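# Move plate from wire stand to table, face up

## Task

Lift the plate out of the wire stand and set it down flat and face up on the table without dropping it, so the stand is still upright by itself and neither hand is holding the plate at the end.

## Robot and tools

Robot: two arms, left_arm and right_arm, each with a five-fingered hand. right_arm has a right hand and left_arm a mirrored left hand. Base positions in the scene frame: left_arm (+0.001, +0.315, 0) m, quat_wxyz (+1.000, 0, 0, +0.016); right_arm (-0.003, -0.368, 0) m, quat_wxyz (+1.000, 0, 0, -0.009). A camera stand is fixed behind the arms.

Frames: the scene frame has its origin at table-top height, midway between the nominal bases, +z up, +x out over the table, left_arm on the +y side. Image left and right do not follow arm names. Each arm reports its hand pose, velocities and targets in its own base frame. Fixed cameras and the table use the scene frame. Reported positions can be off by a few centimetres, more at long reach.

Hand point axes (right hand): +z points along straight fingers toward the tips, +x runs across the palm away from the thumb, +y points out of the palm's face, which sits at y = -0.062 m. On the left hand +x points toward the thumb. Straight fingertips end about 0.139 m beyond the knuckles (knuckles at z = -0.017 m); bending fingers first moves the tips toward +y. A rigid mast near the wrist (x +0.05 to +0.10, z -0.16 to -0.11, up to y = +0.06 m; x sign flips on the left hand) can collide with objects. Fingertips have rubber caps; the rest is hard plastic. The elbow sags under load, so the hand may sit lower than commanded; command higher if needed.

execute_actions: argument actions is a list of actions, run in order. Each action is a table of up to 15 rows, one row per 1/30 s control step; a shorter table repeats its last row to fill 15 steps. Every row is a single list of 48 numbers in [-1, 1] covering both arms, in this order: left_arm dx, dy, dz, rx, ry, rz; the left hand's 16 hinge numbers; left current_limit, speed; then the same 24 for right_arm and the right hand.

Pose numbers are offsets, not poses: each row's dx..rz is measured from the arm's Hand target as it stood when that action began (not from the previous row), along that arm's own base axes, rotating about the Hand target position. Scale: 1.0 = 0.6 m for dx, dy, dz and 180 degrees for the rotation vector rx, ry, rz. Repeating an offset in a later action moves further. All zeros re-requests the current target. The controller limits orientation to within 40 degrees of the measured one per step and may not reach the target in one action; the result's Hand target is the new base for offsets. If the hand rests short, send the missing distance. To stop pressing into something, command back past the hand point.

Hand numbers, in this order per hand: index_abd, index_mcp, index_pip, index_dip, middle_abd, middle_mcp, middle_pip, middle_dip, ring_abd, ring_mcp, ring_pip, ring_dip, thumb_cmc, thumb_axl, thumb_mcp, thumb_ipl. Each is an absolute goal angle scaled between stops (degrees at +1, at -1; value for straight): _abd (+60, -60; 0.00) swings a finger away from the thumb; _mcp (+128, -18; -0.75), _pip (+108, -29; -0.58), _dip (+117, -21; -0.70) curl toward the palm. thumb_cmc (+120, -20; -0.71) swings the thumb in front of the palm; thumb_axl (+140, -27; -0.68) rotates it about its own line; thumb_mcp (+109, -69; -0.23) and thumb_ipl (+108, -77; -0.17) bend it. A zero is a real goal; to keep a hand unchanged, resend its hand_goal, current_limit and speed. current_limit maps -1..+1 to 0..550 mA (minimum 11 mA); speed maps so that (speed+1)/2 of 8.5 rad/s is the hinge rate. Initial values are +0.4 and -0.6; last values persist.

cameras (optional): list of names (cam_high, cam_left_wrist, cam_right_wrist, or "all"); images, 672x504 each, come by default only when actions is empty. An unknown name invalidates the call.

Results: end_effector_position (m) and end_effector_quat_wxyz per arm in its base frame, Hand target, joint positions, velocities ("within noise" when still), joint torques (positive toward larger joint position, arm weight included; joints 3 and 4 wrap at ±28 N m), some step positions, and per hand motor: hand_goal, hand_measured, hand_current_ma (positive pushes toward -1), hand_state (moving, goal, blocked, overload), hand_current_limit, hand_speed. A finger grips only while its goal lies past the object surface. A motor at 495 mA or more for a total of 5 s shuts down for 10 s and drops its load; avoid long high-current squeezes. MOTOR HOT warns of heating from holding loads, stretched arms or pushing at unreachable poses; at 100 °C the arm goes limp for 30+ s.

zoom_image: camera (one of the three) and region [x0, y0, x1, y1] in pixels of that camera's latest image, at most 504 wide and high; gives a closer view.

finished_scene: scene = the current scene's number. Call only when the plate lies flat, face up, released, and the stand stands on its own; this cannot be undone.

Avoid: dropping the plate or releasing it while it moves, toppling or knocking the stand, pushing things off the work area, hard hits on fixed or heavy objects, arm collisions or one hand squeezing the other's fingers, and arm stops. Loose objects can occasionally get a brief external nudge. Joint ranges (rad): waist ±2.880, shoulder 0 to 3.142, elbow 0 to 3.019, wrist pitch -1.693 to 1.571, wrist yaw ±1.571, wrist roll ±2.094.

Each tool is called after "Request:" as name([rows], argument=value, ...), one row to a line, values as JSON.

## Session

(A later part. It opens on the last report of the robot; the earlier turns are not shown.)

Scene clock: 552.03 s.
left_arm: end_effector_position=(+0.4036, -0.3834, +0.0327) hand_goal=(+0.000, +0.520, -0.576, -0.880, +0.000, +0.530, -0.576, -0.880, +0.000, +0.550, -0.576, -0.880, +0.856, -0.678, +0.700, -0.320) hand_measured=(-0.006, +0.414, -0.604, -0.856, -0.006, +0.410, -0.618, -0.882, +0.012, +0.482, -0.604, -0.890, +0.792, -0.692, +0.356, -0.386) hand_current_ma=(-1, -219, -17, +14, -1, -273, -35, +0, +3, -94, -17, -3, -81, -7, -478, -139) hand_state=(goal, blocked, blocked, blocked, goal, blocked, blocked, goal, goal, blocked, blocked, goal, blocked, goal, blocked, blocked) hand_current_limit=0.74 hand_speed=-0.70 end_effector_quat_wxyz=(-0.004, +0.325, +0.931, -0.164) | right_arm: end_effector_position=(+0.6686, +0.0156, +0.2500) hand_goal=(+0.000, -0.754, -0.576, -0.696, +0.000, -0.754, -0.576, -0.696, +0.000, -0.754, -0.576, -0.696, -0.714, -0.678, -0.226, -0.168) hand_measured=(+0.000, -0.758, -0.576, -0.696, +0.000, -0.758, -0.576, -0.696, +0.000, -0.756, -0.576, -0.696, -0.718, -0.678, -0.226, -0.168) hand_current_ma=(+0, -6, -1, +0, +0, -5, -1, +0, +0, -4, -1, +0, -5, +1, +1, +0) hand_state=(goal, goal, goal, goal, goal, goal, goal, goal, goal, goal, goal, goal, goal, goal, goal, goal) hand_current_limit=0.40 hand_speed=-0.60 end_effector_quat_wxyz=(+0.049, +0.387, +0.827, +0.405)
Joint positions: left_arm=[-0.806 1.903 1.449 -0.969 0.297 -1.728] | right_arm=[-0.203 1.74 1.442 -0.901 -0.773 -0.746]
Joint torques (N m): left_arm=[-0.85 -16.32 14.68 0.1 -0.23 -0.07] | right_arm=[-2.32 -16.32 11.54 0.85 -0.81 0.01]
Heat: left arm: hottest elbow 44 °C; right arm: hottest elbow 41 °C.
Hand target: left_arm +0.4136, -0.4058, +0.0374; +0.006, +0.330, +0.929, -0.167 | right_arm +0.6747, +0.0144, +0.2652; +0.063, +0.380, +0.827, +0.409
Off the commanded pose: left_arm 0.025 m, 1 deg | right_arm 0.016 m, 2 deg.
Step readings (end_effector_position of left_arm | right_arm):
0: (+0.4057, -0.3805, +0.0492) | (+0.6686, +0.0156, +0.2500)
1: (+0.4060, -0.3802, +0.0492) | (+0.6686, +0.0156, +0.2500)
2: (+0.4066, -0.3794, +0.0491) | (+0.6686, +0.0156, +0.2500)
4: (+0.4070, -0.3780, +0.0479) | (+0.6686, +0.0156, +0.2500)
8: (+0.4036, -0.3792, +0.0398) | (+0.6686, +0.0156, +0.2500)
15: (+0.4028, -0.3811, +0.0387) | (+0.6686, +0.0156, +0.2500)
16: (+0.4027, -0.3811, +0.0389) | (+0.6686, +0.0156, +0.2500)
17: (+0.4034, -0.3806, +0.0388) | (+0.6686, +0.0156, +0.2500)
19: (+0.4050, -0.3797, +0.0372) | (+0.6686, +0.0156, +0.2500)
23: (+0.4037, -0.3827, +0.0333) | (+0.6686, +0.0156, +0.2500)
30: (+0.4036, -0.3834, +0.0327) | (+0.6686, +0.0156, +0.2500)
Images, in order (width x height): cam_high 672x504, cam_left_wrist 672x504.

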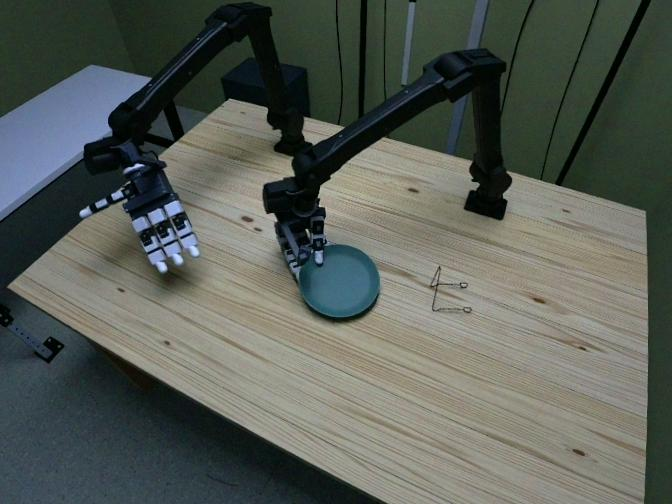

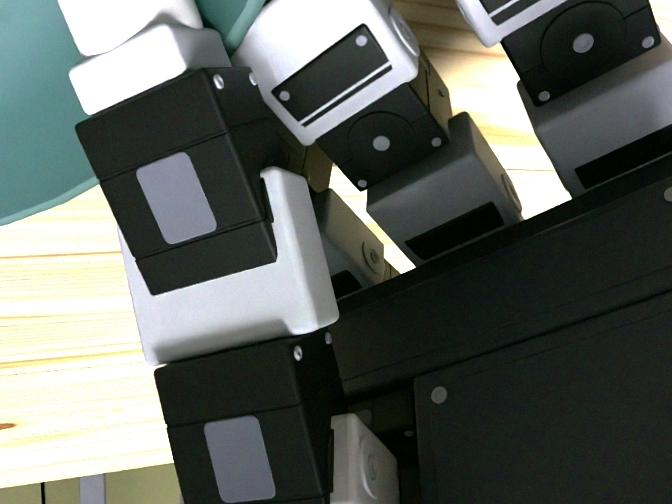

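Request:
execute_actions([
  [[-0.012,0.025,-0.004,0,0,0,0,0.46,-0.576,-0.88,0,0.46,-0.576,-0.88,0,0.51,-0.576,-0.88,0.857,-0.678,0.5,-0.34,0.74,-0.85,0,0,0,0,0,0,0,-0.754,-0.576,-0.696,0,-0.754,-0.576,-0.696,0,-0.754,-0.576,-0.696,-0.714,-0.678,-0.226,-0.168,0.4,-0.6]],
  [[0,0,0,0,0,0,0,0.41,-0.576,-0.88,0,0.41,-0.576,-0.88,0,0.48,-0.576,-0.88,0.82,-0.678,0.36,-0.38,0.74,-0.85,0,0,0,0,0,0,0,-0.754,-0.576,-0.696,0,-0.754,-0.576,-0.696,0,-0.754,-0.576,-0.696,-0.714,-0.678,-0.226,-0.168,0.4,-0.6]],
], cameras=["cam_high"])

Request:
zoom_image(camera="cam_high", region=[270, 200, 410, 340])

Scene clock: 573.67 s.
left_arm: end_effector_position=(+0.4039, -0.3833, +0.0325) hand_goal=(+0.000, +0.410, -0.576, -0.880, +0.000, +0.410, -0.576, -0.880, +0.000, +0.480, -0.576, -0.880, +0.820, -0.678, +0.360, -0.380) hand_measured=(-0.008, +0.394, -0.578, -0.858, -0.004, +0.386, -0.590, -0.882, +0.010, +0.444, -0.592, -0.886, +0.792, -0.688, +0.342, -0.398) hand_current_ma=(-1, -7, +0, +11, +0, -15, -5, +0, +2, -32, -6, -1, -19, -4, -11, -14) hand_state=(goal, goal, goal, blocked, goal, blocked, goal, goal, goal, blocked, goal, goal, blocked, goal, goal, goal) hand_current_limit=0.74 hand_speed=-0.85 end_effector_quat_wxyz=(-0.003, +0.325, +0.932, -0.164) | right_arm: end_effector_position=(+0.6686, +0.0156, +0.2500) hand_goal=(+0.000, -0.754, -0.576, -0.696, +0.000, -0.754, -0.576, -0.696, +0.000, -0.754, -0.576, -0.696, -0.714, -0.678, -0.226, -0.168) hand_measured=(+0.000, -0.758, -0.576, -0.696, +0.000, -0.758, -0.576, -0.696, +0.000, -0.756, -0.576, -0.696, -0.718, -0.678, -0.226, -0.168) hand_current_ma=(+0, -6, -1, +0, +0, -5, -1, +0, +0, -4, -1, +0, -5, +1, +1, +0) hand_state=(goal, goal, goal, goal, goal, goal, goal, goal, goal, goal, goal, goal, goal, goal, goal, goal) hand_current_limit=0.40 hand_speed=-0.60 end_effector_quat_wxyz=(+0.049, +0.387, +0.827, +0.405)
Joint positions: left_arm=[-0.806 1.904 1.449 -0.969 0.295 -1.728] | right_arm=[-0.203 1.74 1.442 -0.901 -0.773 -0.746]
Joint torques (N m): left_arm=[0.26 -18.32 10.1 0.96 -0.14 0.02] | right_arm=[-1.61 -16.44 11.54 0.76 -0.83 -0.03]
Heat: left arm: hottest elbow 43 °C; right arm: hottest elbow 41 °C.
Hand target: left_arm +0.4064, -0.3908, +0.0348; +0.006, +0.330, +0.929, -0.167 | right_arm +0.6747, +0.0144, +0.2652; +0.063, +0.380, +0.827, +0.409
Off the commanded pose: left_arm 0.008 m, 1 deg | right_arm 0.016 m, 2 deg.
Step readings (end_effector_position of left_arm | right_arm):
0: (+0.4036, -0.3834, +0.0325) | (+0.6686, +0.0156, +0.2500)
1: (+0.4036, -0.3834, +0.0325) | (+0.6686, +0.0156, +0.2500)
2: (+0.4036, -0.3834, +0.0325) | (+0.6686, +0.0156, +0.2500)
4: (+0.4036, -0.3834, +0.0325) | (+0.6686, +0.0156, +0.2500)
8: (+0.4037, -0.3833, +0.0325) | (+0.6686, +0.0156, +0.2500)
15: (+0.4037, -0.3833, +0.0325) | (+0.6686, +0.0156, +0.2500)
16: (+0.4037, -0.3833, +0.0325) | (+0.6686, +0.0156, +0.2500)
17: (+0.4037, -0.3833, +0.0325) | (+0.6686, +0.0156, +0.2500)
19: (+0.4038, -0.3832, +0.0325) | (+0.6686, +0.0156, +0.2500)
23: (+0.4038, -0.3832, +0.0325) | (+0.6686, +0.0156, +0.2500)
30: (+0.4039, -0.3833, +0.0325) | (+0.6686, +0.0156, +0.2500)
Images, in order (width x height): cam_high 672x504.

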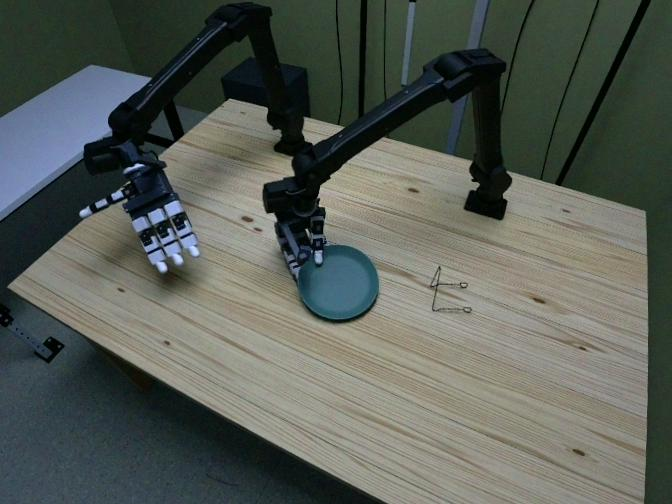

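Scaled by 3.600 from the camera's 672x504 image, which has a finer 960x720 frame.

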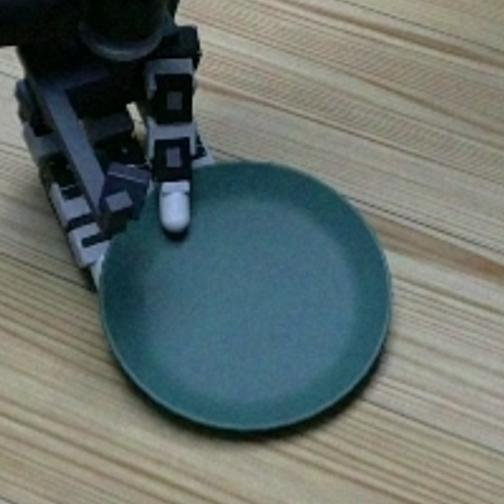

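Request:
execute_actions([
  [[0,0,0,0,0,0,0,0.395,-0.576,-0.88,0,0.39,-0.576,-0.88,0,0.46,-0.576,-0.88,0.79,-0.678,0.2,-0.38,0.5,-0.85,0,0,0,0,0,0,0,-0.754,-0.576,-0.696,0,-0.754,-0.576,-0.696,0,-0.754,-0.576,-0.696,-0.714,-0.678,-0.226,-0.168,0.4,-0.6]],
  [[0,0,0,0,0,0,0,0.38,-0.576,-0.85,0,0.38,-0.576,-0.85,0,0.44,-0.576,-0.85,0.75,-0.678,0,-0.38,0.5,-0.8,0,0,0,0,0,0,0,-0.754,-0.576,-0.696,0,-0.754,-0.576,-0.696,0,-0.754,-0.576,-0.696,-0.714,-0.678,-0.226,-0.168,0.4,-0.6]],
], cameras=["cam_high"])

Request:
zoom_image(camera="cam_high", region=[260, 200, 400, 340])

Scene clock: 581.07 s.
left_arm: end_effector_position=(+0.4042, -0.3834, +0.0326) hand_goal=(+0.000, +0.380, -0.576, -0.850, +0.000, +0.380, -0.576, -0.850, +0.000, +0.440, -0.576, -0.850, +0.750, -0.678, +0.000, -0.380) hand_measured=(-0.008, +0.384, -0.572, -0.844, -0.004, +0.374, -0.584, -0.854, +0.004, +0.432, -0.584, -0.854, +0.752, -0.680, +0.010, -0.382) hand_current_ma=(-1, +1, +1, +1, +0, -1, -2, +0, +0, -2, -2, +0, +0, +0, +4, +0) hand_state=(goal, goal, goal, goal, goal, goal, goal, goal, goal, goal, goal, goal, goal, goal, goal, goal) hand_current_limit=0.50 hand_speed=-0.80 end_effector_quat_wxyz=(-0.003, +0.325, +0.932, -0.164) | right_arm: end_effector_position=(+0.6686, +0.0156, +0.2500) hand_goal=(+0.000, -0.754, -0.576, -0.696, +0.000, -0.754, -0.576, -0.696, +0.000, -0.754, -0.576, -0.696, -0.714, -0.678, -0.226, -0.168) hand_measured=(+0.000, -0.758, -0.576, -0.696, +0.000, -0.758, -0.576, -0.696, +0.000, -0.756, -0.576, -0.696, -0.718, -0.678, -0.226, -0.168) hand_current_ma=(+0, -6, -1, +0, +0, -5, -1, +0, +0, -4, -1, +0, -5, +1, +1, +0) hand_state=(goal, goal, goal, goal, goal, goal, goal, goal, goal, goal, goal, goal, goal, goal, goal, goal) hand_current_limit=0.40 hand_speed=-0.60 end_effector_quat_wxyz=(+0.049, +0.387, +0.827, +0.405)
Joint positions: left_arm=[-0.806 1.904 1.449 -0.968 0.294 -1.728] | right_arm=[-0.203 1.74 1.442 -0.901 -0.773 -0.746]
Joint torques (N m): left_arm=[0.38 -18.78 10.09 0.96 -0.13 0.04] | right_arm=[-1.79 -16.38 11.49 0.92 -0.83 -0.03]
Heat: left arm: hottest elbow 43 °C; right arm: hottest elbow 41 °C.
Hand target: left_arm +0.4064, -0.3907, +0.0348; +0.006, +0.330, +0.929, -0.167 | right_arm +0.6747, +0.0144, +0.2652; +0.063, +0.380, +0.827, +0.409
Off the commanded pose: left_arm 0.008 m, 1 deg | right_arm 0.016 m, 2 deg.
Step readings (end_effector_position of left_arm | right_arm):
0: (+0.4039, -0.3833, +0.0325) | (+0.6686, +0.0156, +0.2500)
1: (+0.4039, -0.3833, +0.0325) | (+0.6686, +0.0156, +0.2500)
2: (+0.4039, -0.3833, +0.0325) | (+0.6686, +0.0156, +0.2500)
4: (+0.4039, -0.3833, +0.0325) | (+0.6686, +0.0156, +0.2500)
8: (+0.4040, -0.3834, +0.0325) | (+0.6686, +0.0156, +0.2500)
15: (+0.4041, -0.3835, +0.0325) | (+0.6686, +0.0156, +0.2500)
16: (+0.4041, -0.3835, +0.0325) | (+0.6686, +0.0156, +0.2500)
17: (+0.4041, -0.3835, +0.0325) | (+0.6686, +0.0156, +0.2500)
19: (+0.4041, -0.3835, +0.0326) | (+0.6686, +0.0156, +0.2500)
23: (+0.4042, -0.3834, +0.0326) | (+0.6686, +0.0156, +0.2500)
30: (+0.4042, -0.3834, +0.0326) | (+0.6686, +0.0156, +0.2500)
Images, in order (width x height): cam_high 672x504.

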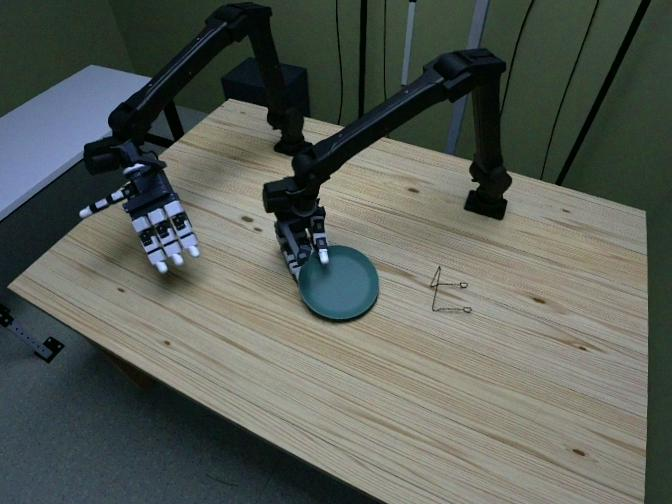

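Scaled by 3.600 from the camera's 672x504 image, which has a finer 960x720 frame.

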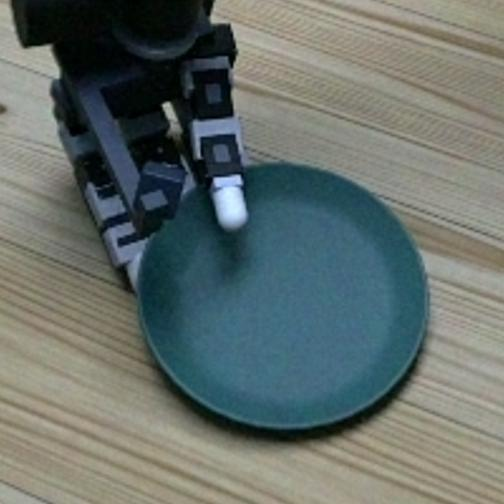

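Request:
execute_actions([
  [[0,0,0.002,0,0,0,0,0.38,-0.576,-0.85,0,0.38,-0.576,-0.85,0,0.44,-0.576,-0.85,0.7,-0.678,-0.35,-0.3,0.5,-0.7,0,0,0,0,0,0,0,-0.754,-0.576,-0.696,0,-0.754,-0.576,-0.696,0,-0.754,-0.576,-0.696,-0.714,-0.678,-0.226,-0.168,0.4,-0.6]],
  [[-0.016,-0.0193,0,0,0,0,0,0.38,-0.576,-0.85,0,0.38,-0.576,-0.85,0,0.44,-0.576,-0.85,0.7,-0.678,-0.35,-0.3,0.5,-0.7,0,0,0,0,0,0,0,-0.754,-0.576,-0.696,0,-0.754,-0.576,-0.696,0,-0.754,-0.576,-0.696,-0.714,-0.678,-0.226,-0.168,0.4,-0.6]],
  [[-0.016,-0.0193,0,0,0,0,0,0.38,-0.576,-0.85,0,0.38,-0.576,-0.85,0,0.44,-0.576,-0.85,0.7,-0.678,-0.35,-0.3,0.5,-0.7,0,0,0,0,0,0,0,-0.754,-0.576,-0.696,0,-0.754,-0.576,-0.696,0,-0.754,-0.576,-0.696,-0.714,-0.678,-0.226,-0.168,0.4,-0.6]],
], cameras=["cam_high"])

Request:
zoom_image(camera="cam_high", region=[260, 200, 400, 340])

Scene clock: 590.53 s.
left_arm: end_effector_position=(+0.3873, -0.4012, +0.0328) hand_goal=(+0.000, +0.380, -0.576, -0.850, +0.000, +0.380, -0.576, -0.850, +0.000, +0.440, -0.576, -0.850, +0.700, -0.678, -0.350, -0.300) hand_measured=(+0.000, +0.380, -0.570, -0.844, -0.004, +0.374, -0.584, -0.854, +0.004, +0.432, -0.584, -0.854, +0.702, -0.680, -0.340, -0.302) hand_current_ma=(+0, +0, +1, +1, +0, -1, -2, +0, +0, -2, -2, +0, +0, +0, +5, +0) hand_state=(goal, goal, goal, goal, goal, goal, goal, goal, goal, goal, goal, goal, goal, goal, goal, goal) hand_current_limit=0.50 hand_speed=-0.70 end_effector_quat_wxyz=(-0.001, +0.330, +0.930, -0.162) | right_arm: end_effector_position=(+0.6686, +0.0156, +0.2500) hand_goal=(+0.000, -0.754, -0.576, -0.696, +0.000, -0.754, -0.576, -0.696, +0.000, -0.754, -0.576, -0.696, -0.714, -0.678, -0.226, -0.168) hand_measured=(+0.000, -0.758, -0.576, -0.696, +0.000, -0.758, -0.576, -0.696, +0.000, -0.756, -0.576, -0.696, -0.718, -0.678, -0.226, -0.168) hand_current_ma=(+0, -6, -1, +0, +0, -5, -1, +0, +0, -4, -1, +0, -5, +1, +1, +0) hand_state=(goal, goal, goal, goal, goal, goal, goal, goal, goal, goal, goal, goal, goal, goal, goal, goal) hand_current_limit=0.40 hand_speed=-0.60 end_effector_quat_wxyz=(+0.049, +0.387, +0.827, +0.405)
Joint positions: left_arm=[-0.851 1.904 1.449 -0.955 0.283 -1.763] | right_arm=[-0.203 1.74 1.442 -0.901 -0.773 -0.746]
Joint torques (N m): left_arm=[-0.62 -18.2 11.23 0.77 -0.08 -0.13] | right_arm=[-2.2 -16.38 11.51 0.79 -0.75 -0.04]
Heat: left arm: hottest elbow 42 °C; right arm: hottest elbow 41 °C.
Hand target: left_arm +0.3873, -0.4138, +0.0360; +0.006, +0.330, +0.929, -0.167 | right_arm +0.6747, +0.0144, +0.2652; +0.063, +0.380, +0.827, +0.409
Off the commanded pose: left_arm 0.013 m, 1 deg | right_arm 0.016 m, 2 deg.
Step readings (end_effector_position of left_arm | right_arm):
0: (+0.4042, -0.3834, +0.0326) | (+0.6686, +0.0156, +0.2500)
1: (+0.4042, -0.3834, +0.0326) | (+0.6686, +0.0156, +0.2500)
2: (+0.4042, -0.3834, +0.0326) | (+0.6686, +0.0156, +0.2500)
4: (+0.4042, -0.3834, +0.0326) | (+0.6686, +0.0156, +0.2500)
8: (+0.4042, -0.3834, +0.0326) | (+0.6686, +0.0156, +0.2500)
15: (+0.4042, -0.3834, +0.0326) | (+0.6686, +0.0156, +0.2500)
16: (+0.4042, -0.3834, +0.0326) | (+0.6686, +0.0156, +0.2500)
17: (+0.4040, -0.3835, +0.0326) | (+0.6686, +0.0156, +0.2500)
19: (+0.4030, -0.3846, +0.0326) | (+0.6686, +0.0156, +0.2500)
23: (+0.4003, -0.3884, +0.0327) | (+0.6686, +0.0156, +0.2500)
30: (+0.3981, -0.3907, +0.0327) | (+0.6686, +0.0156, +0.2500)
31: (+0.3981, -0.3908, +0.0327) | (+0.6686, +0.0156, +0.2500)
32: (+0.3979, -0.3909, +0.0328) | (+0.6686, +0.0156, +0.2500)
34: (+0.3971, -0.3919, +0.0328) | (+0.6686, +0.0156, +0.2500)
38: (+0.3922, -0.3969, +0.0328) | (+0.6686, +0.0156, +0.2500)
45: (+0.3873, -0.4012, +0.0328) | (+0.6686, +0.0156, +0.2500)
Images, in order (width x height): cam_high 672x504.

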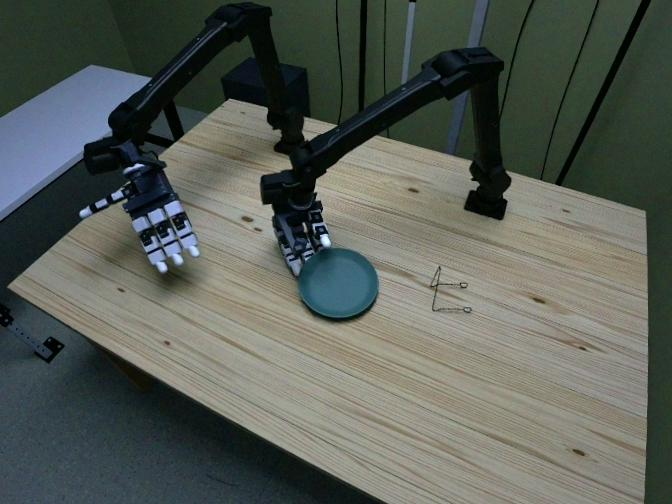

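Scaled by 3.600 from the camera's 672x504 image, which has a finer 960x720 frame.

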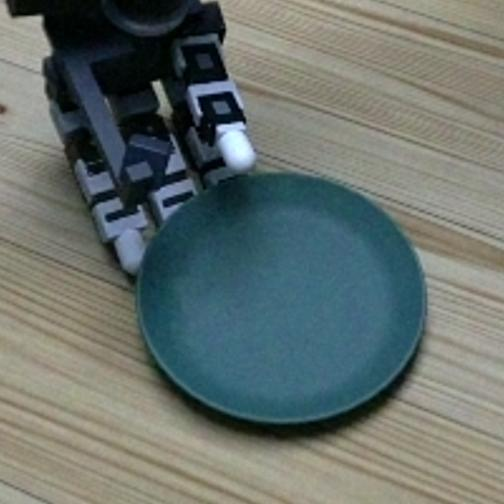

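Request:
execute_actions([
  [[-0.016,-0.0193,0,0,0,0,0,0.38,-0.576,-0.85,0,0.38,-0.576,-0.85,0,0.44,-0.576,-0.85,0.7,-0.678,-0.35,-0.3,0.5,-0.7,0,0,0,0,0,0,0,-0.754,-0.576,-0.696,0,-0.754,-0.576,-0.696,0,-0.754,-0.576,-0.696,-0.714,-0.678,-0.226,-0.168,0.4,-0.6]],
  [[-0.016,-0.0193,0,0,0,0,0,0.38,-0.576,-0.85,0,0.38,-0.576,-0.85,0,0.44,-0.576,-0.85,0.7,-0.678,-0.35,-0.3,0.5,-0.7,0,0,0,0,0,0,0,-0.754,-0.576,-0.696,0,-0.754,-0.576,-0.696,0,-0.754,-0.576,-0.696,-0.714,-0.678,-0.226,-0.168,0.4,-0.6]],
  [[-0.016,-0.0193,0,0,0,0,0,0.38,-0.576,-0.85,0,0.38,-0.576,-0.85,0,0.44,-0.576,-0.85,0.7,-0.678,-0.35,-0.3,0.5,-0.7,0,0,0,0,0,0,0,-0.754,-0.576,-0.696,0,-0.754,-0.576,-0.696,0,-0.754,-0.576,-0.696,-0.714,-0.678,-0.226,-0.168,0.4,-0.6]],
], cameras=["cam_high"])

Request:
zoom_image(camera="cam_high", region=[260, 200, 400, 340])

Scene clock: 597.20 s.
left_arm: end_effector_position=(+0.3514, -0.4290, +0.0331) hand_goal=(+0.000, +0.380, -0.576, -0.850, +0.000, +0.380, -0.576, -0.850, +0.000, +0.440, -0.576, -0.850, +0.700, -0.678, -0.350, -0.300) hand_measured=(+0.002, +0.378, -0.572, -0.844, -0.004, +0.372, -0.584, -0.854, +0.004, +0.432, -0.584, -0.854, +0.702, -0.680, -0.340, -0.302) hand_current_ma=(+0, +0, +1, +1, +0, -2, -2, +0, +0, -2, -2, +0, +0, +0, +5, +0) hand_state=(goal, goal, goal, goal, goal, goal, goal, goal, goal, goal, goal, goal, goal, goal, goal, goal) hand_current_limit=0.50 hand_speed=-0.70 end_effector_quat_wxyz=(-0.005, +0.330, +0.931, -0.160) | right_arm: end_effector_position=(+0.6686, +0.0156, +0.2500) hand_goal=(+0.000, -0.754, -0.576, -0.696, +0.000, -0.754, -0.576, -0.696, +0.000, -0.754, -0.576, -0.696, -0.714, -0.678, -0.226, -0.168) hand_measured=(+0.000, -0.758, -0.576, -0.696, +0.000, -0.758, -0.576, -0.696, +0.000, -0.756, -0.576, -0.696, -0.718, -0.678, -0.226, -0.168) hand_current_ma=(+0, -6, -1, +0, +0, -5, -1, +0, +0, -4, -1, +0, -5, +1, +1, +0) hand_state=(goal, goal, goal, goal, goal, goal, goal, goal, goal, goal, goal, goal, goal, goal, goal, goal) hand_current_limit=0.40 hand_speed=-0.60 end_effector_quat_wxyz=(+0.049, +0.387, +0.827, +0.405)
Joint positions: left_arm=[-0.931 1.904 1.449 -0.942 0.271 -1.845] | right_arm=[-0.203 1.74 1.442 -0.901 -0.773 -0.746]
Joint torques (N m): left_arm=[-0.15 -17.03 13.5 0.72 -0.15 -0.1] | right_arm=[-1.73 -16.15 11.52 0.73 -0.8 -0.01]
Heat: left arm: hottest elbow 42 °C; right arm: hottest elbow 41 °C.
Hand target: left_arm +0.3584, -0.4486, +0.0360; +0.006, +0.330, +0.929, -0.167 | right_arm +0.6747, +0.0144, +0.2652; +0.063, +0.380, +0.827, +0.409
Off the commanded pose: left_arm 0.021 m, 2 deg | right_arm 0.016 m, 2 deg.
Step readings (end_effector_position of left_arm | right_arm):
0: (+0.3874, -0.4013, +0.0328) | (+0.6686, +0.0156, +0.2500)
1: (+0.3873, -0.4013, +0.0328) | (+0.6686, +0.0156, +0.2500)
2: (+0.3872, -0.4013, +0.0329) | (+0.6686, +0.0156, +0.2500)
4: (+0.3866, -0.4021, +0.0329) | (+0.6686, +0.0156, +0.2500)
8: (+0.3817, -0.4064, +0.0329) | (+0.6686, +0.0156, +0.2500)
15: (+0.3762, -0.4109, +0.0329) | (+0.6686, +0.0156, +0.2500)
16: (+0.3759, -0.4110, +0.0329) | (+0.6686, +0.0156, +0.2500)
17: (+0.3757, -0.4113, +0.0329) | (+0.6686, +0.0156, +0.2500)
19: (+0.3747, -0.4122, +0.0330) | (+0.6686, +0.0156, +0.2500)
23: (+0.3689, -0.4167, +0.0330) | (+0.6686, +0.0156, +0.2500)
30: (+0.3627, -0.4211, +0.0330) | (+0.6686, +0.0156, +0.2500)
31: (+0.3627, -0.4211, +0.0330) | (+0.6686, +0.0156, +0.2500)
32: (+0.3622, -0.4216, +0.0330) | (+0.6686, +0.0156, +0.2500)
34: (+0.3609, -0.4228, +0.0330) | (+0.6686, +0.0156, +0.2500)
38: (+0.3564, -0.4257, +0.0331) | (+0.6686, +0.0156, +0.2500)
45: (+0.3515, -0.4290, +0.0331) | (+0.6686, +0.0156, +0.2500)
Images, in order (width x height): cam_high 672x504.

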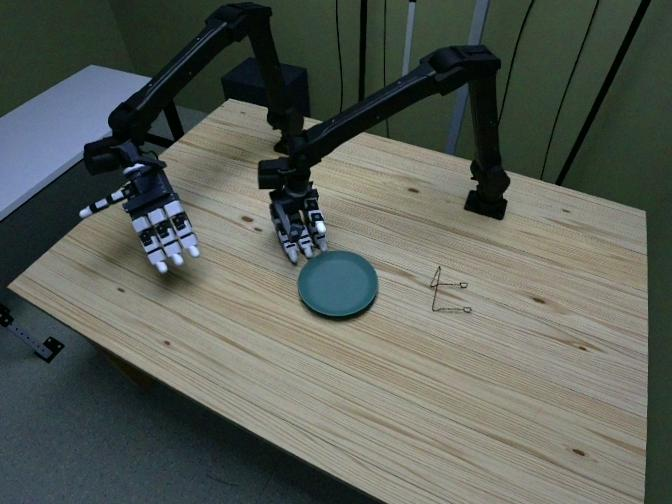

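Scaled by 3.600 from the camera's 672x504 image, which has a finer 960x720 frame.

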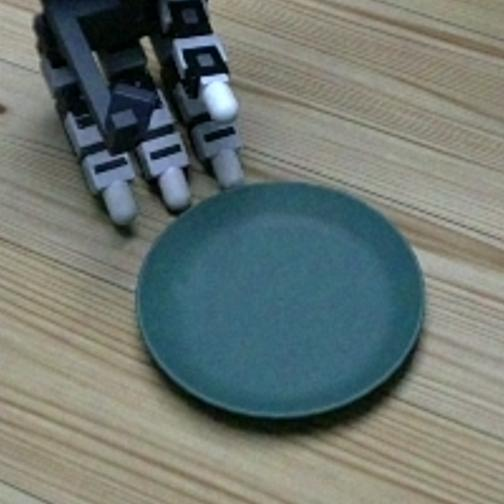

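Request:
execute_actions([
  [[-0.016,-0.0193,0,0,0,0,0,0.38,-0.576,-0.85,0,0.38,-0.576,-0.85,0,0.44,-0.576,-0.85,0.7,-0.678,-0.35,-0.3,0.5,-0.7,0,0,0,0,0,0,0,-0.754,-0.576,-0.696,0,-0.754,-0.576,-0.696,0,-0.754,-0.576,-0.696,-0.714,-0.678,-0.226,-0.168,0.4,-0.6]],
  [[-0.018,-0.025,0,0,0,0,0,0.38,-0.576,-0.85,0,0.38,-0.576,-0.85,0,0.44,-0.576,-0.85,0.7,-0.678,-0.35,-0.3,0.5,-0.7,0,0,0,0,0,0,0,-0.754,-0.576,-0.696,0,-0.754,-0.576,-0.696,0,-0.754,-0.576,-0.696,-0.714,-0.678,-0.226,-0.168,0.4,-0.6]],
  [[-0.01,-0.02,0.04,0,0,0,0,0.38,-0.576,-0.85,0,0.38,-0.576,-0.85,0,0.44,-0.576,-0.85,0.7,-0.678,-0.35,-0.3,0.5,-0.7,0,0,0,0,0,0,0,-0.754,-0.576,-0.696,0,-0.754,-0.576,-0.696,0,-0.754,-0.576,-0.696,-0.714,-0.678,-0.226,-0.168,0.4,-0.6]],
], cameras=["cam_high"])

Request:
zoom_image(camera="cam_high", region=[260, 180, 480, 345])

Scene clock: 602.70 s.
left_arm: end_effector_position=(+0.3288, -0.4704, +0.0590) hand_goal=(+0.000, +0.380, -0.576, -0.850, +0.000, +0.380, -0.576, -0.850, +0.000, +0.440, -0.576, -0.850, +0.700, -0.678, -0.350, -0.300) hand_measured=(+0.002, +0.374, -0.576, -0.848, -0.004, +0.372, -0.584, -0.854, +0.002, +0.432, -0.584, -0.854, +0.702, -0.680, -0.340, -0.302) hand_current_ma=(+0, -1, +0, +0, +0, -2, -1, +0, +0, -2, -1, +0, +0, +0, +5, +0) hand_state=(goal, goal, goal, goal, goal, goal, goal, goal, goal, goal, goal, goal, goal, goal, goal, goal) hand_current_limit=0.50 hand_speed=-0.70 end_effector_quat_wxyz=(+0.003, +0.330, +0.929, -0.165) | right_arm: end_effector_position=(+0.6686, +0.0156, +0.2500) hand_goal=(+0.000, -0.754, -0.576, -0.696, +0.000, -0.754, -0.576, -0.696, +0.000, -0.754, -0.576, -0.696, -0.714, -0.678, -0.226, -0.168) hand_measured=(+0.000, -0.758, -0.576, -0.696, +0.000, -0.758, -0.576, -0.696, +0.000, -0.756, -0.576, -0.696, -0.718, -0.678, -0.226, -0.168) hand_current_ma=(+0, -6, -1, +0, +0, -5, -1, +0, +0, -4, -1, +0, -5, +1, +1, +0) hand_state=(goal, goal, goal, goal, goal, goal, goal, goal, goal, goal, goal, goal, goal, goal, goal, goal) hand_current_limit=0.40 hand_speed=-0.60 end_effector_quat_wxyz=(+0.049, +0.387, +0.827, +0.405)
Joint positions: left_arm=[-1.005 1.911 1.534 -0.979 0.256 -1.921] | right_arm=[-0.203 1.74 1.442 -0.901 -0.773 -0.746]
Joint torques (N m): left_arm=[0.26 -17.08 14.15 0.05 -0.21 -0.1] | right_arm=[-2.08 -16.15 11.48 0.91 -0.8 -0.01]
Heat: left arm: hottest elbow 42 °C; right arm: hottest elbow 41 °C.
Hand target: left_arm +0.3320, -0.4872, +0.0602; +0.006, +0.330, +0.929, -0.167 | right_arm +0.6747, +0.0144, +0.2652; +0.063, +0.380, +0.827, +0.409
Off the commanded pose: left_arm 0.017 m, 0 deg | right_arm 0.016 m, 2 deg.
Step readings (end_effector_position of left_arm | right_arm):
0: (+0.3514, -0.4290, +0.0331) | (+0.6686, +0.0156, +0.2500)
1: (+0.3514, -0.4290, +0.0331) | (+0.6686, +0.0156, +0.2500)
2: (+0.3509, -0.4294, +0.0331) | (+0.6686, +0.0156, +0.2500)
4: (+0.3495, -0.4306, +0.0331) | (+0.6686, +0.0156, +0.2500)
8: (+0.3447, -0.4337, +0.0332) | (+0.6686, +0.0156, +0.2500)
15: (+0.3404, -0.4388, +0.0347) | (+0.6686, +0.0156, +0.2500)
16: (+0.3406, -0.4390, +0.0350) | (+0.6686, +0.0156, +0.2500)
17: (+0.3400, -0.4397, +0.0353) | (+0.6686, +0.0156, +0.2500)
19: (+0.3390, -0.4420, +0.0366) | (+0.6686, +0.0156, +0.2500)
23: (+0.3355, -0.4495, +0.0393) | (+0.6686, +0.0156, +0.2500)
30: (+0.3305, -0.4557, +0.0404) | (+0.6686, +0.0156, +0.2500)
31: (+0.3304, -0.4556, +0.0402) | (+0.6686, +0.0156, +0.2500)
32: (+0.3305, -0.4559, +0.0405) | (+0.6686, +0.0156, +0.2500)
34: (+0.3299, -0.4578, +0.0431) | (+0.6686, +0.0156, +0.2500)
38: (+0.3309, -0.4649, +0.0529) | (+0.6686, +0.0156, +0.2500)
45: (+0.3297, -0.4708, +0.0590) | (+0.6686, +0.0156, +0.2500)
Images, in order (width x height): cam_high 672x504.

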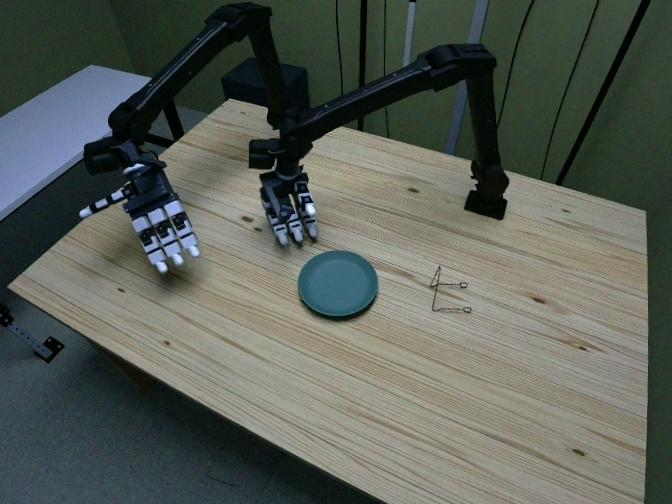

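Scaled by 2.291 from the camera's 672x504 image, which has a finer 960x720 frame.

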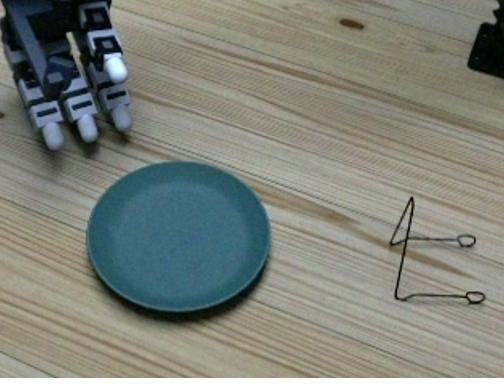

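Plate is flat, face up, released; the stand is standing.

Request:
finished_scene(scene=2)

The scene is finished: the task was done.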